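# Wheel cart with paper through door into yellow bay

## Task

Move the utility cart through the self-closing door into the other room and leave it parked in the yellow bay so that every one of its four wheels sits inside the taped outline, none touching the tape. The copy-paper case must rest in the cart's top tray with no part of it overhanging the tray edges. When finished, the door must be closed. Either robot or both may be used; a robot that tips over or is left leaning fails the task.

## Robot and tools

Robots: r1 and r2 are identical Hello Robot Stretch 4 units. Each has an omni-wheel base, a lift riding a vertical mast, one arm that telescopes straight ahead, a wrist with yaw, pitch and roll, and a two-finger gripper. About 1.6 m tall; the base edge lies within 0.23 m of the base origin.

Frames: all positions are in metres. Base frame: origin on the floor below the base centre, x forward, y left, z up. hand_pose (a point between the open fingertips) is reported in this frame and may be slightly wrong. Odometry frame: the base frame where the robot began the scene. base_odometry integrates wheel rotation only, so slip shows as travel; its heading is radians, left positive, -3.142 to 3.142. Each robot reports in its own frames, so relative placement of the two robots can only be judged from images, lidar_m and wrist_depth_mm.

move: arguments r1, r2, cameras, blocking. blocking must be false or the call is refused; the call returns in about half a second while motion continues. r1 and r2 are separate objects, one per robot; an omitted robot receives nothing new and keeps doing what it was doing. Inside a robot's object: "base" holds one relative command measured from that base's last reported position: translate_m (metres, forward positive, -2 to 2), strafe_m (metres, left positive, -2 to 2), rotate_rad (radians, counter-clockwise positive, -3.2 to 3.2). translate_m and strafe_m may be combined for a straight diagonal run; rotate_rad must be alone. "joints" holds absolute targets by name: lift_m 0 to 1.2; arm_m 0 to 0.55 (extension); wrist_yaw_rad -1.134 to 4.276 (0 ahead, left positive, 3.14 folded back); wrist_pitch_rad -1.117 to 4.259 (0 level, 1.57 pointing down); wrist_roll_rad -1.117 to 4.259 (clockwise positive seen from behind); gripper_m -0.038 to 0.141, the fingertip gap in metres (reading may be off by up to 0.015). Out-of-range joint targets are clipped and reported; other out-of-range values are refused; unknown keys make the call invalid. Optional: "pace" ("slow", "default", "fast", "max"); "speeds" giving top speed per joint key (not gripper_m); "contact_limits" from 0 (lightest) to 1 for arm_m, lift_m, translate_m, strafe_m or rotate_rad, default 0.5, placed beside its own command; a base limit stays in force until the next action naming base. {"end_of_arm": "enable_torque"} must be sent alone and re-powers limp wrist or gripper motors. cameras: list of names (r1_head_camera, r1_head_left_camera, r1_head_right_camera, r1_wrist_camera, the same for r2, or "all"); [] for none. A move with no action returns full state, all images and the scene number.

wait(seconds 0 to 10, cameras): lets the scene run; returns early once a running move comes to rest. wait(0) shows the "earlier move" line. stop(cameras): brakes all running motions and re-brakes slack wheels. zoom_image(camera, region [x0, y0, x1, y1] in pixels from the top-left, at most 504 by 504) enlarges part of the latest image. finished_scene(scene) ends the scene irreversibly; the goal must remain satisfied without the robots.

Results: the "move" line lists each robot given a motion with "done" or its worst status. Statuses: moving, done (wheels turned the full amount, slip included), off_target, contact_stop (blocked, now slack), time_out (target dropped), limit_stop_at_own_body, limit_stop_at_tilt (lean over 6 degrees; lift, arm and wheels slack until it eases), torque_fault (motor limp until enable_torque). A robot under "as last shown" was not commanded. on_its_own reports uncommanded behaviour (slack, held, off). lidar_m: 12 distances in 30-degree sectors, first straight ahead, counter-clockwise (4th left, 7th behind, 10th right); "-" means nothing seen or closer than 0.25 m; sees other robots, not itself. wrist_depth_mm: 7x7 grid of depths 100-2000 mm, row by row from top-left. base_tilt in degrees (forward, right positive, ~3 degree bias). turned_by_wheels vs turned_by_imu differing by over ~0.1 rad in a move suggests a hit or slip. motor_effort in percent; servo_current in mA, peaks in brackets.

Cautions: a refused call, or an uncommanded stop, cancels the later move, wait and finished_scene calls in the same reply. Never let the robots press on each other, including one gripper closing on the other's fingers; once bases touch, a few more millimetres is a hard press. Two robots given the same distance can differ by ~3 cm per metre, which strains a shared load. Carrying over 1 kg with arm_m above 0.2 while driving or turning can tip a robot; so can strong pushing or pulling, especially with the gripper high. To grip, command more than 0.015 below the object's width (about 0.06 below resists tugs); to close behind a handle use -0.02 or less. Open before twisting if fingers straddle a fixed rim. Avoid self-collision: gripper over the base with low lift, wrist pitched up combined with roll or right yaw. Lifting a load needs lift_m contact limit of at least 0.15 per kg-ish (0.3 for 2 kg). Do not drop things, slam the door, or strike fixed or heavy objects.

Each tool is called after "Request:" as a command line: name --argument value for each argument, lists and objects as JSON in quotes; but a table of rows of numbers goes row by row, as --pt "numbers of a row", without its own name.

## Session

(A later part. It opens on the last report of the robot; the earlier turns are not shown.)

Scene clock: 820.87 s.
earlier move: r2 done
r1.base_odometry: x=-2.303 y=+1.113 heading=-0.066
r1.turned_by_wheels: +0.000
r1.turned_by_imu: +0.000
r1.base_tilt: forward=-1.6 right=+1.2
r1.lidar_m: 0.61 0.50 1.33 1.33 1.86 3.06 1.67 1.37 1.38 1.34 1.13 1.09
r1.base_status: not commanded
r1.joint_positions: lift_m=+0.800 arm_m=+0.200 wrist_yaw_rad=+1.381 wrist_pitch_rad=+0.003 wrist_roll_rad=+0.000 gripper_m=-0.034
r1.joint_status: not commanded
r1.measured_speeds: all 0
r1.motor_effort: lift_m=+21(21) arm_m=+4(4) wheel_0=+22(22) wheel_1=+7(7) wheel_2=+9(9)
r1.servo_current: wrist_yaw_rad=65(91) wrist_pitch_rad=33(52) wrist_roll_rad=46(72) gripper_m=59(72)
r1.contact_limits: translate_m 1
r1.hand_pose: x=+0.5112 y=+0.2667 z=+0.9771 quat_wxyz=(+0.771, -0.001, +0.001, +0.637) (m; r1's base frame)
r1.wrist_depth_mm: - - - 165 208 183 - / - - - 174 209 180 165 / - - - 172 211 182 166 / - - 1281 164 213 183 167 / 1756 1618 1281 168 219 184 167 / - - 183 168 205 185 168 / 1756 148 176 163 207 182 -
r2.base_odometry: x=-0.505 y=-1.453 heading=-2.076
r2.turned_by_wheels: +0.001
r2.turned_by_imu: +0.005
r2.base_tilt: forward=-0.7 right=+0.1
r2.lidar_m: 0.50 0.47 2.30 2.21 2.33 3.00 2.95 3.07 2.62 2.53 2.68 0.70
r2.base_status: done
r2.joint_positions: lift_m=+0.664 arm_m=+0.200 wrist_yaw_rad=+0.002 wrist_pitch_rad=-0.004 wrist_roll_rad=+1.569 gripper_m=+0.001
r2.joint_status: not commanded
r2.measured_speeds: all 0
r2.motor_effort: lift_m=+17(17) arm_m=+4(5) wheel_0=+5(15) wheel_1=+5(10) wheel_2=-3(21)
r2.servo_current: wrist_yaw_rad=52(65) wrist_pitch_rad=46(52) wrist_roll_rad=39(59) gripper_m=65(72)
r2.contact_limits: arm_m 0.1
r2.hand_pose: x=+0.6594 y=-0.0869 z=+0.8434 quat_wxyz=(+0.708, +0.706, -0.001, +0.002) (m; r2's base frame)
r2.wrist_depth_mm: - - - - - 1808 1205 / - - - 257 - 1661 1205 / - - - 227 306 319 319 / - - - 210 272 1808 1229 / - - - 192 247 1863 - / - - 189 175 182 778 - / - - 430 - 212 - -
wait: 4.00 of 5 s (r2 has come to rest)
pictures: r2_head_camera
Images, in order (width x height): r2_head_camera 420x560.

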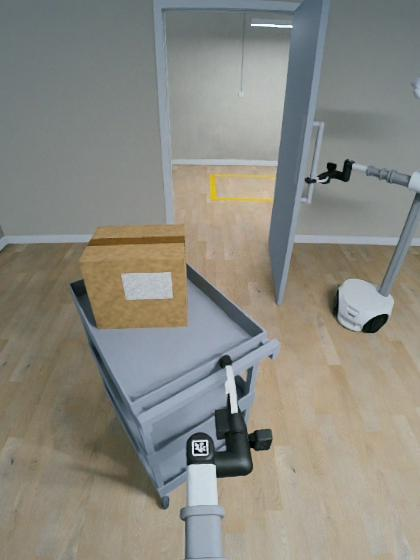

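Request:
move --blocking false --r2 '{"joints":{"gripper_m":0.135}}'

Request:
wait --seconds 1.5

Request:
move --blocking false --r2 '{"base":{"translate_m":-0.28},"joints":{"arm_m":0.0}}'

Request:
wait --seconds 1.1

Request:
wait --seconds 1

Request:
move --blocking false --r2 '{"base":{"strafe_m":0.97},"pace":"fast"}'

Request:
wait --seconds 5 --cameras '["r2_head_left_camera"]'

Scene clock: 846.70 s.
move: r2 moving
r1: as last shown
r1.lidar_m: 0.63 0.50 1.34 1.33 1.87 3.04 1.66 1.38 1.38 1.39 1.08 1.07
r1.motor_effort: lift_m=+21(21) arm_m=+4(4) wheel_0=+21(22) wheel_1=+7(7) wheel_2=+9(9)
r1.servo_current: wrist_yaw_rad=59(72) wrist_pitch_rad=46(52) wrist_roll_rad=39(52) gripper_m=59(72)
r1.contact_limits: translate_m 1
r1.wrist_depth_mm: - - - 165 208 183 - / - - - 175 210 181 166 / - - - 172 211 182 166 / - - 1281 164 212 183 167 / 1756 1618 1281 168 218 185 167 / - - 183 167 206 185 168 / 1863 148 177 164 207 182 -
r2.base_odometry: x=-0.505 y=-1.453 heading=-2.076
r2.turned_by_wheels: +0.000
r2.turned_by_imu: +0.000
r2.base_tilt: forward=-0.7 right=+0.0
r2.lidar_m: 0.50 0.49 2.28 2.21 2.29 3.01 2.95 3.06 2.61 2.55 2.69 0.71
r2.base_status: not commanded
r2.joint_positions: lift_m=+0.664 arm_m=+0.200 wrist_yaw_rad=+0.002 wrist_pitch_rad=-0.004 wrist_roll_rad=+1.569 gripper_m=+0.020
r2.joint_status: gripper_m moving
r2.measured_speeds: all 0
r2.motor_effort: lift_m=+16(17) arm_m=+4(4) wheel_0=+5(6) wheel_1=+5(5) wheel_2=-3(3)
r2.servo_current: wrist_yaw_rad=39(52) wrist_pitch_rad=39(52) wrist_roll_rad=39(65) gripper_m=98(98)
r2.contact_limits: arm_m 0.1
r2.hand_pose: x=+0.6594 y=-0.0869 z=+0.8434 quat_wxyz=(+0.708, +0.706, -0.001, +0.002) (m; r2's base frame)
r2.wrist_depth_mm: - - - - - 1756 1205 / - - - 264 - 1808 1229 / - - - 232 312 322 319 / - - - 213 278 1808 504 / - - - 195 251 1808 - / - - 190 180 226 768 - / - 442 436 - 137 - -
pictures: none

Scene clock: 848.20 s.
earlier move: r2 moving
r1.base_odometry: x=-2.303 y=+1.113 heading=-0.066
r1.turned_by_wheels: +0.000
r1.turned_by_imu: +0.000
r1.base_tilt: forward=-1.6 right=+1.2
r1.lidar_m: 0.60 0.49 1.33 1.32 1.88 3.04 1.65 1.38 1.38 1.35 1.13 1.07
r1.base_status: not commanded
r1.joint_positions: lift_m=+0.800 arm_m=+0.200 wrist_yaw_rad=+1.381 wrist_pitch_rad=+0.003 wrist_roll_rad=+0.000 gripper_m=-0.034
r1.joint_status: not commanded
r1.measured_speeds: all 0
r1.motor_effort: lift_m=+21(21) arm_m=+4(4) wheel_0=+21(22) wheel_1=+6(7) wheel_2=+9(9)
r1.servo_current: wrist_yaw_rad=65(91) wrist_pitch_rad=46(59) wrist_roll_rad=33(72) gripper_m=59(72)
r1.contact_limits: translate_m 1
r1.hand_pose: x=+0.5112 y=+0.2667 z=+0.9771 quat_wxyz=(+0.771, -0.001, +0.001, +0.637) (m; r1's base frame)
r1.wrist_depth_mm: - - - 165 208 183 - / - - - 175 208 181 165 / - - - 172 211 182 166 / - - 1308 164 213 183 167 / 1808 1576 1281 168 218 183 167 / - - 184 168 206 185 168 / 1756 141 177 164 207 182 -
r2.base_odometry: x=-0.505 y=-1.453 heading=-2.076
r2.turned_by_wheels: +0.000
r2.turned_by_imu: +0.000
r2.base_tilt: forward=-0.7 right=+0.0
r2.lidar_m: 0.50 0.49 2.29 2.21 2.33 2.99 2.92 3.09 2.57 2.52 2.65 0.72
r2.base_status: not commanded
r2.joint_positions: lift_m=+0.664 arm_m=+0.200 wrist_yaw_rad=+0.002 wrist_pitch_rad=-0.001 wrist_roll_rad=+1.569 gripper_m=+0.135
r2.joint_status: gripper_m moving
r2.measured_speeds: all 0
r2.motor_effort: lift_m=+17(17) arm_m=+4(4) wheel_0=+5(6) wheel_1=+5(5) wheel_2=-3(3)
r2.servo_current: wrist_yaw_rad=59(59) wrist_pitch_rad=39(52) wrist_roll_rad=52(65) gripper_m=52(111)
r2.contact_limits: arm_m 0.1
r2.hand_pose: x=+0.6594 y=-0.0869 z=+0.8427 quat_wxyz=(+0.708, +0.706, +0.000, +0.001) (m; r2's base frame)
r2.wrist_depth_mm: - - - - - 1661 1160 / - - - 276 - 1537 1138 / - - - 307 327 334 332 / - - - 279 - 1756 488 / - - - 256 260 1618 - / - - 187 187 198 183 - / - 436 436 - - 768 -
wait: 1.50 s; no rest
pictures: none

Scene clock: 848.70 s.
earlier move: r2 done
move: r2 moving
r1: as last shown
r1.lidar_m: 0.63 0.50 1.35 1.31 1.90 3.04 1.64 1.38 1.37 1.36 1.12 1.08
r1.servo_current: wrist_yaw_rad=72(85) wrist_pitch_rad=46(52) wrist_roll_rad=59(65) gripper_m=59(65)
r1.contact_limits: translate_m 1
r1.wrist_depth_mm: - - - 165 209 183 - / - - - 174 210 181 165 / - - - 172 211 183 166 / - - 1308 164 212 183 167 / - 1661 1281 168 219 185 167 / - - 183 167 206 186 168 / 1863 141 176 164 207 181 -
r2.base_odometry: x=-0.490 y=-1.426 heading=-2.076
r2.turned_by_wheels: +0.000
r2.turned_by_imu: +0.000
r2.base_tilt: forward=-0.6 right=+0.1
r2.lidar_m: 0.52 0.56 2.29 2.21 2.32 2.98 2.89 3.04 2.61 2.52 2.68 0.74
r2.base_status: translate_m moving
r2.joint_positions: lift_m=+0.664 arm_m=+0.149 wrist_yaw_rad=+0.002 wrist_pitch_rad=-0.001 wrist_roll_rad=+1.569 gripper_m=+0.135
r2.joint_status: arm_m moving; the others done
r2.measured_speeds: translate_m=-0.123 strafe_m=+0.000 rotate_rad=+0.002 lift_m=+0.000 arm_m=-0.195 wrist_yaw_rad=+0.000 wrist_pitch_rad=+0.000 wrist_roll_rad=+0.000
r2.motor_effort: lift_m=+17(17) arm_m=-10(13) wheel_0=-9(11) wheel_1=-6(9) wheel_2=+12(12)
r2.servo_current: wrist_yaw_rad=33(52) wrist_pitch_rad=39(46) wrist_roll_rad=46(59) gripper_m=46(59)
r2.hand_pose: x=+0.6090 y=-0.0869 z=+0.8427 quat_wxyz=(+0.708, +0.706, +0.000, +0.001) (m; r2's base frame)
r2.wrist_depth_mm: - - - - - 1661 1118 / - - - 342 - 1537 1160 / - - - 375 404 407 407 / - - - 349 - 1863 - / - - - 320 - 683 - / - - 512 250 193 - - / - - 512 - - 809 -
pictures: none

Scene clock: 849.80 s.
earlier move: r2 moving
r1.base_odometry: x=-2.303 y=+1.113 heading=-0.066
r1.turned_by_wheels: +0.000
r1.turned_by_imu: +0.000
r1.base_tilt: forward=-1.6 right=+1.2
r1.lidar_m: 0.65 0.50 1.34 1.32 1.97 3.02 1.63 1.39 1.37 1.34 1.11 1.08
r1.base_status: not commanded
r1.joint_positions: lift_m=+0.800 arm_m=+0.200 wrist_yaw_rad=+1.381 wrist_pitch_rad=+0.003 wrist_roll_rad=+0.000 gripper_m=-0.034
r1.joint_status: not commanded
r1.measured_speeds: all 0
r1.motor_effort: lift_m=+21(21) arm_m=+4(4) wheel_0=+21(22) wheel_1=+6(7) wheel_2=+9(9)
r1.servo_current: wrist_yaw_rad=65(85) wrist_pitch_rad=46(52) wrist_roll_rad=52(72) gripper_m=59(65)
r1.contact_limits: translate_m 1
r1.hand_pose: x=+0.5112 y=+0.2667 z=+0.9771 quat_wxyz=(+0.771, -0.001, +0.001, +0.637) (m; r1's base frame)
r1.wrist_depth_mm: - - - 166 208 183 - / - - - 174 209 181 165 / - - - 172 211 182 166 / - - 1281 164 213 183 167 / - - 1308 168 218 185 167 / - - 183 167 205 185 168 / - 141 176 164 207 182 -
r2.base_odometry: x=-0.386 y=-1.237 heading=-2.076
r2.turned_by_wheels: +0.000
r2.turned_by_imu: +0.000
r2.base_tilt: forward=-0.7 right=+0.1
r2.lidar_m: 0.74 0.89 2.32 2.22 2.35 2.77 2.66 2.84 2.60 2.52 2.68 2.06
r2.base_status: translate_m moving
r2.joint_positions: lift_m=+0.664 arm_m=+0.000 wrist_yaw_rad=+0.002 wrist_pitch_rad=-0.001 wrist_roll_rad=+1.569 gripper_m=+0.135
r2.joint_status: arm_m moving; the others done
r2.measured_speeds: translate_m=-0.131 strafe_m=+0.001 rotate_rad=-0.002 lift_m=+0.000 arm_m=+0.000 wrist_yaw_rad=+0.000 wrist_pitch_rad=+0.000 wrist_roll_rad=+0.000
r2.motor_effort: lift_m=+17(17) arm_m=-6(13) wheel_0=-4(11) wheel_1=-2(9) wheel_2=+4(14)
r2.servo_current: wrist_yaw_rad=46(59) wrist_pitch_rad=39(46) wrist_roll_rad=59(59) gripper_m=52(59)
r2.hand_pose: x=+0.4597 y=-0.0869 z=+0.8426 quat_wxyz=(+0.708, +0.706, +0.000, +0.001) (m; r2's base frame)
r2.wrist_depth_mm: - - - - - 1661 1138 / - - - - - 1708 1160 / - - - - - 1708 1182 / - - - 741 - 831 960 / - - - 668 - 647 - / - - 878 609 199 597 - / - - - - - - 559
wait: 1.10 s; no rest
pictures: none

Scene clock: 850.60 s.
earlier move: r2 done
r1.base_odometry: x=-2.303 y=+1.113 heading=-0.066
r1.turned_by_wheels: +0.000
r1.turned_by_imu: +0.000
r1.base_tilt: forward=-1.6 right=+1.2
r1.lidar_m: 0.62 0.51 1.32 1.32 1.96 3.03 1.65 1.37 1.38 1.36 1.12 1.05
r1.base_status: not commanded
r1.joint_positions: lift_m=+0.800 arm_m=+0.200 wrist_yaw_rad=+1.381 wrist_pitch_rad=+0.003 wrist_roll_rad=+0.000 gripper_m=-0.034
r1.joint_status: not commanded
r1.measured_speeds: all 0
r1.motor_effort: lift_m=+21(21) arm_m=+3(4) wheel_0=+21(22) wheel_1=+6(7) wheel_2=+9(9)
r1.servo_current: wrist_yaw_rad=65(85) wrist_pitch_rad=33(52) wrist_roll_rad=52(72) gripper_m=65(72)
r1.contact_limits: translate_m 1
r1.hand_pose: x=+0.5112 y=+0.2667 z=+0.9771 quat_wxyz=(+0.771, -0.001, +0.001, +0.637) (m; r1's base frame)
r1.wrist_depth_mm: - - - 165 209 183 - / - - - 174 208 181 165 / - - - 172 212 182 166 / - - 1281 164 212 183 167 / - - 1281 168 218 184 167 / - - 183 167 206 186 168 / - 141 176 164 207 182 -
r2.base_odometry: x=-0.370 y=-1.208 heading=-2.076
r2.turned_by_wheels: +0.000
r2.turned_by_imu: +0.000
r2.base_tilt: forward=-0.7 right=+0.1
r2.lidar_m: 0.75 0.96 2.31 2.23 2.33 2.75 2.62 2.77 2.60 2.52 2.68 2.10
r2.base_status: done
r2.joint_positions: lift_m=+0.664 arm_m=+0.000 wrist_yaw_rad=+0.002 wrist_pitch_rad=-0.001 wrist_roll_rad=+1.569 gripper_m=+0.135
r2.joint_status: all done
r2.measured_speeds: all 0
r2.motor_effort: lift_m=+17(17) arm_m=-7(13) wheel_0=-4(11) wheel_1=-5(9) wheel_2=+4(14)
r2.servo_current: wrist_yaw_rad=52(59) wrist_pitch_rad=39(46) wrist_roll_rad=39(59) gripper_m=46(59)
r2.hand_pose: x=+0.4597 y=-0.0869 z=+0.8426 quat_wxyz=(+0.708, +0.706, +0.000, +0.001) (m; r2's base frame)
r2.wrist_depth_mm: - - - - - 1708 1138 / - - - - - 1708 1138 / - - - - - 1708 1160 / - - - 778 - 946 976 / - - - 723 - 699 - / - - 216 591 213 609 - / - - - - - - -
wait: 0.80 of 1 s (r2 has come to rest)
pictures: none

Scene clock: 851.10 s.
move: r2 moving
r1: as last shown
r1.lidar_m: 0.66 0.49 1.34 1.32 2.04 3.05 1.63 1.38 1.37 1.35 1.11 1.09
r1.motor_effort: lift_m=+21(21) arm_m=+4(4) wheel_0=+22(22) wheel_1=+7(7) wheel_2=+9(9)
r1.servo_current: wrist_yaw_rad=72(85) wrist_pitch_rad=46(46) wrist_roll_rad=52(65) gripper_m=65(65)
r1.contact_limits: translate_m 1
r1.wrist_depth_mm: - - - 166 208 183 - / - - - 174 209 181 165 / - - - 173 211 182 166 / - - 1308 164 213 183 167 / - - 1308 168 218 184 167 / - - 183 167 205 185 167 / - 149 176 164 207 181 -
r2.base_odometry: x=-0.321 y=-1.235 heading=-2.076
r2.turned_by_wheels: +0.000
r2.turned_by_imu: +0.000
r2.base_tilt: forward=-0.7 right=+0.1
r2.lidar_m: 0.76 1.12 2.25 2.16 2.26 2.72 2.65 2.81 2.65 2.59 2.70 1.03
r2.base_status: strafe_m moving
r2.joint_positions: lift_m=+0.664 arm_m=+0.000 wrist_yaw_rad=+0.002 wrist_pitch_rad=-0.001 wrist_roll_rad=+1.569 gripper_m=+0.135
r2.joint_status: not commanded
r2.measured_speeds: translate_m=+0.000 strafe_m=+0.217 rotate_rad=-0.002 lift_m=+0.000 arm_m=+0.000 wrist_yaw_rad=+0.000 wrist_pitch_rad=+0.000 wrist_roll_rad=+0.000
r2.motor_effort: lift_m=+17(17) arm_m=-7(7) wheel_0=-12(14) wheel_1=+12(15) wheel_2=+0(4)
r2.servo_current: wrist_yaw_rad=59(59) wrist_pitch_rad=39(52) wrist_roll_rad=46(52) gripper_m=52(52)
r2.hand_pose: x=+0.4597 y=-0.0869 z=+0.8426 quat_wxyz=(+0.708, +0.706, +0.000, +0.001) (m; r2's base frame)
r2.wrist_depth_mm: - - - - - 1661 1138 / - - - - - 1661 1160 / - - - - - 1464 1160 / - - - 759 - 741 976 / - - 991 676 - 654 - / - - 917 609 213 603 - / - - - - - - -
pictures: none

Scene clock: 854.23 s.
earlier move: r2 done
r1.base_odometry: x=-2.303 y=+1.113 heading=-0.066
r1.turned_by_wheels: +0.000
r1.turned_by_imu: +0.000
r1.base_tilt: forward=-1.6 right=+1.2
r1.lidar_m: 0.64 0.50 1.34 1.31 4.64 3.01 1.65 1.37 1.38 1.35 1.13 1.06
r1.base_status: not commanded
r1.joint_positions: lift_m=+0.800 arm_m=+0.200 wrist_yaw_rad=+1.381 wrist_pitch_rad=+0.003 wrist_roll_rad=+0.000 gripper_m=-0.034
r1.joint_status: not commanded
r1.measured_speeds: all 0
r1.motor_effort: lift_m=+21(21) arm_m=+4(4) wheel_0=+21(22) wheel_1=+6(7) wheel_2=+9(9)
r1.servo_current: wrist_yaw_rad=65(91) wrist_pitch_rad=46(52) wrist_roll_rad=46(65) gripper_m=59(65)
r1.contact_limits: translate_m 1
r1.hand_pose: x=+0.5112 y=+0.2667 z=+0.9771 quat_wxyz=(+0.771, -0.001, +0.001, +0.637) (m; r1's base frame)
r1.wrist_depth_mm: - - - 165 208 183 - / - - - 174 208 181 165 / - - - 172 211 182 165 / - - 1281 164 213 183 167 / - - 1281 168 219 183 167 / - - 183 168 205 186 168 / - 141 176 163 207 182 -
r2.base_odometry: x=+0.479 y=-1.678 heading=-2.076
r2.turned_by_wheels: +0.000
r2.turned_by_imu: +0.001
r2.base_tilt: forward=-0.7 right=+0.1
r2.lidar_m: 3.20 1.75 1.29 1.25 1.31 1.89 2.61 2.75 3.58 3.49 1.08 1.13
r2.base_status: done
r2.joint_positions: lift_m=+0.664 arm_m=+0.000 wrist_yaw_rad=+0.002 wrist_pitch_rad=-0.001 wrist_roll_rad=+1.569 gripper_m=+0.135
r2.joint_status: not commanded
r2.measured_speeds: all 0
r2.motor_effort: lift_m=+16(17) arm_m=-7(7) wheel_0=+0(16) wheel_1=-2(15) wheel_2=+0(4)
r2.servo_current: wrist_yaw_rad=46(59) wrist_pitch_rad=39(52) wrist_roll_rad=46(59) gripper_m=52(59)
r2.hand_pose: x=+0.4597 y=-0.0869 z=+0.8426 quat_wxyz=(+0.708, +0.706, +0.000, +0.001) (m; r2's base frame)
r2.wrist_depth_mm: - - - 991 - 1618 1008 / - - - - - 1618 1138 / - - - - - 1708 1205 / - - - - - 1661 1182 / - - - - - 1576 1182 / - - 216 - - 1397 1160 / - - - - - 1921 1160
wait: 3.13 of 5 s (r2 has come to rest)
pictures: r2_head_left_camera
Images, in order (width x height): r2_head_left_camera 420x672.

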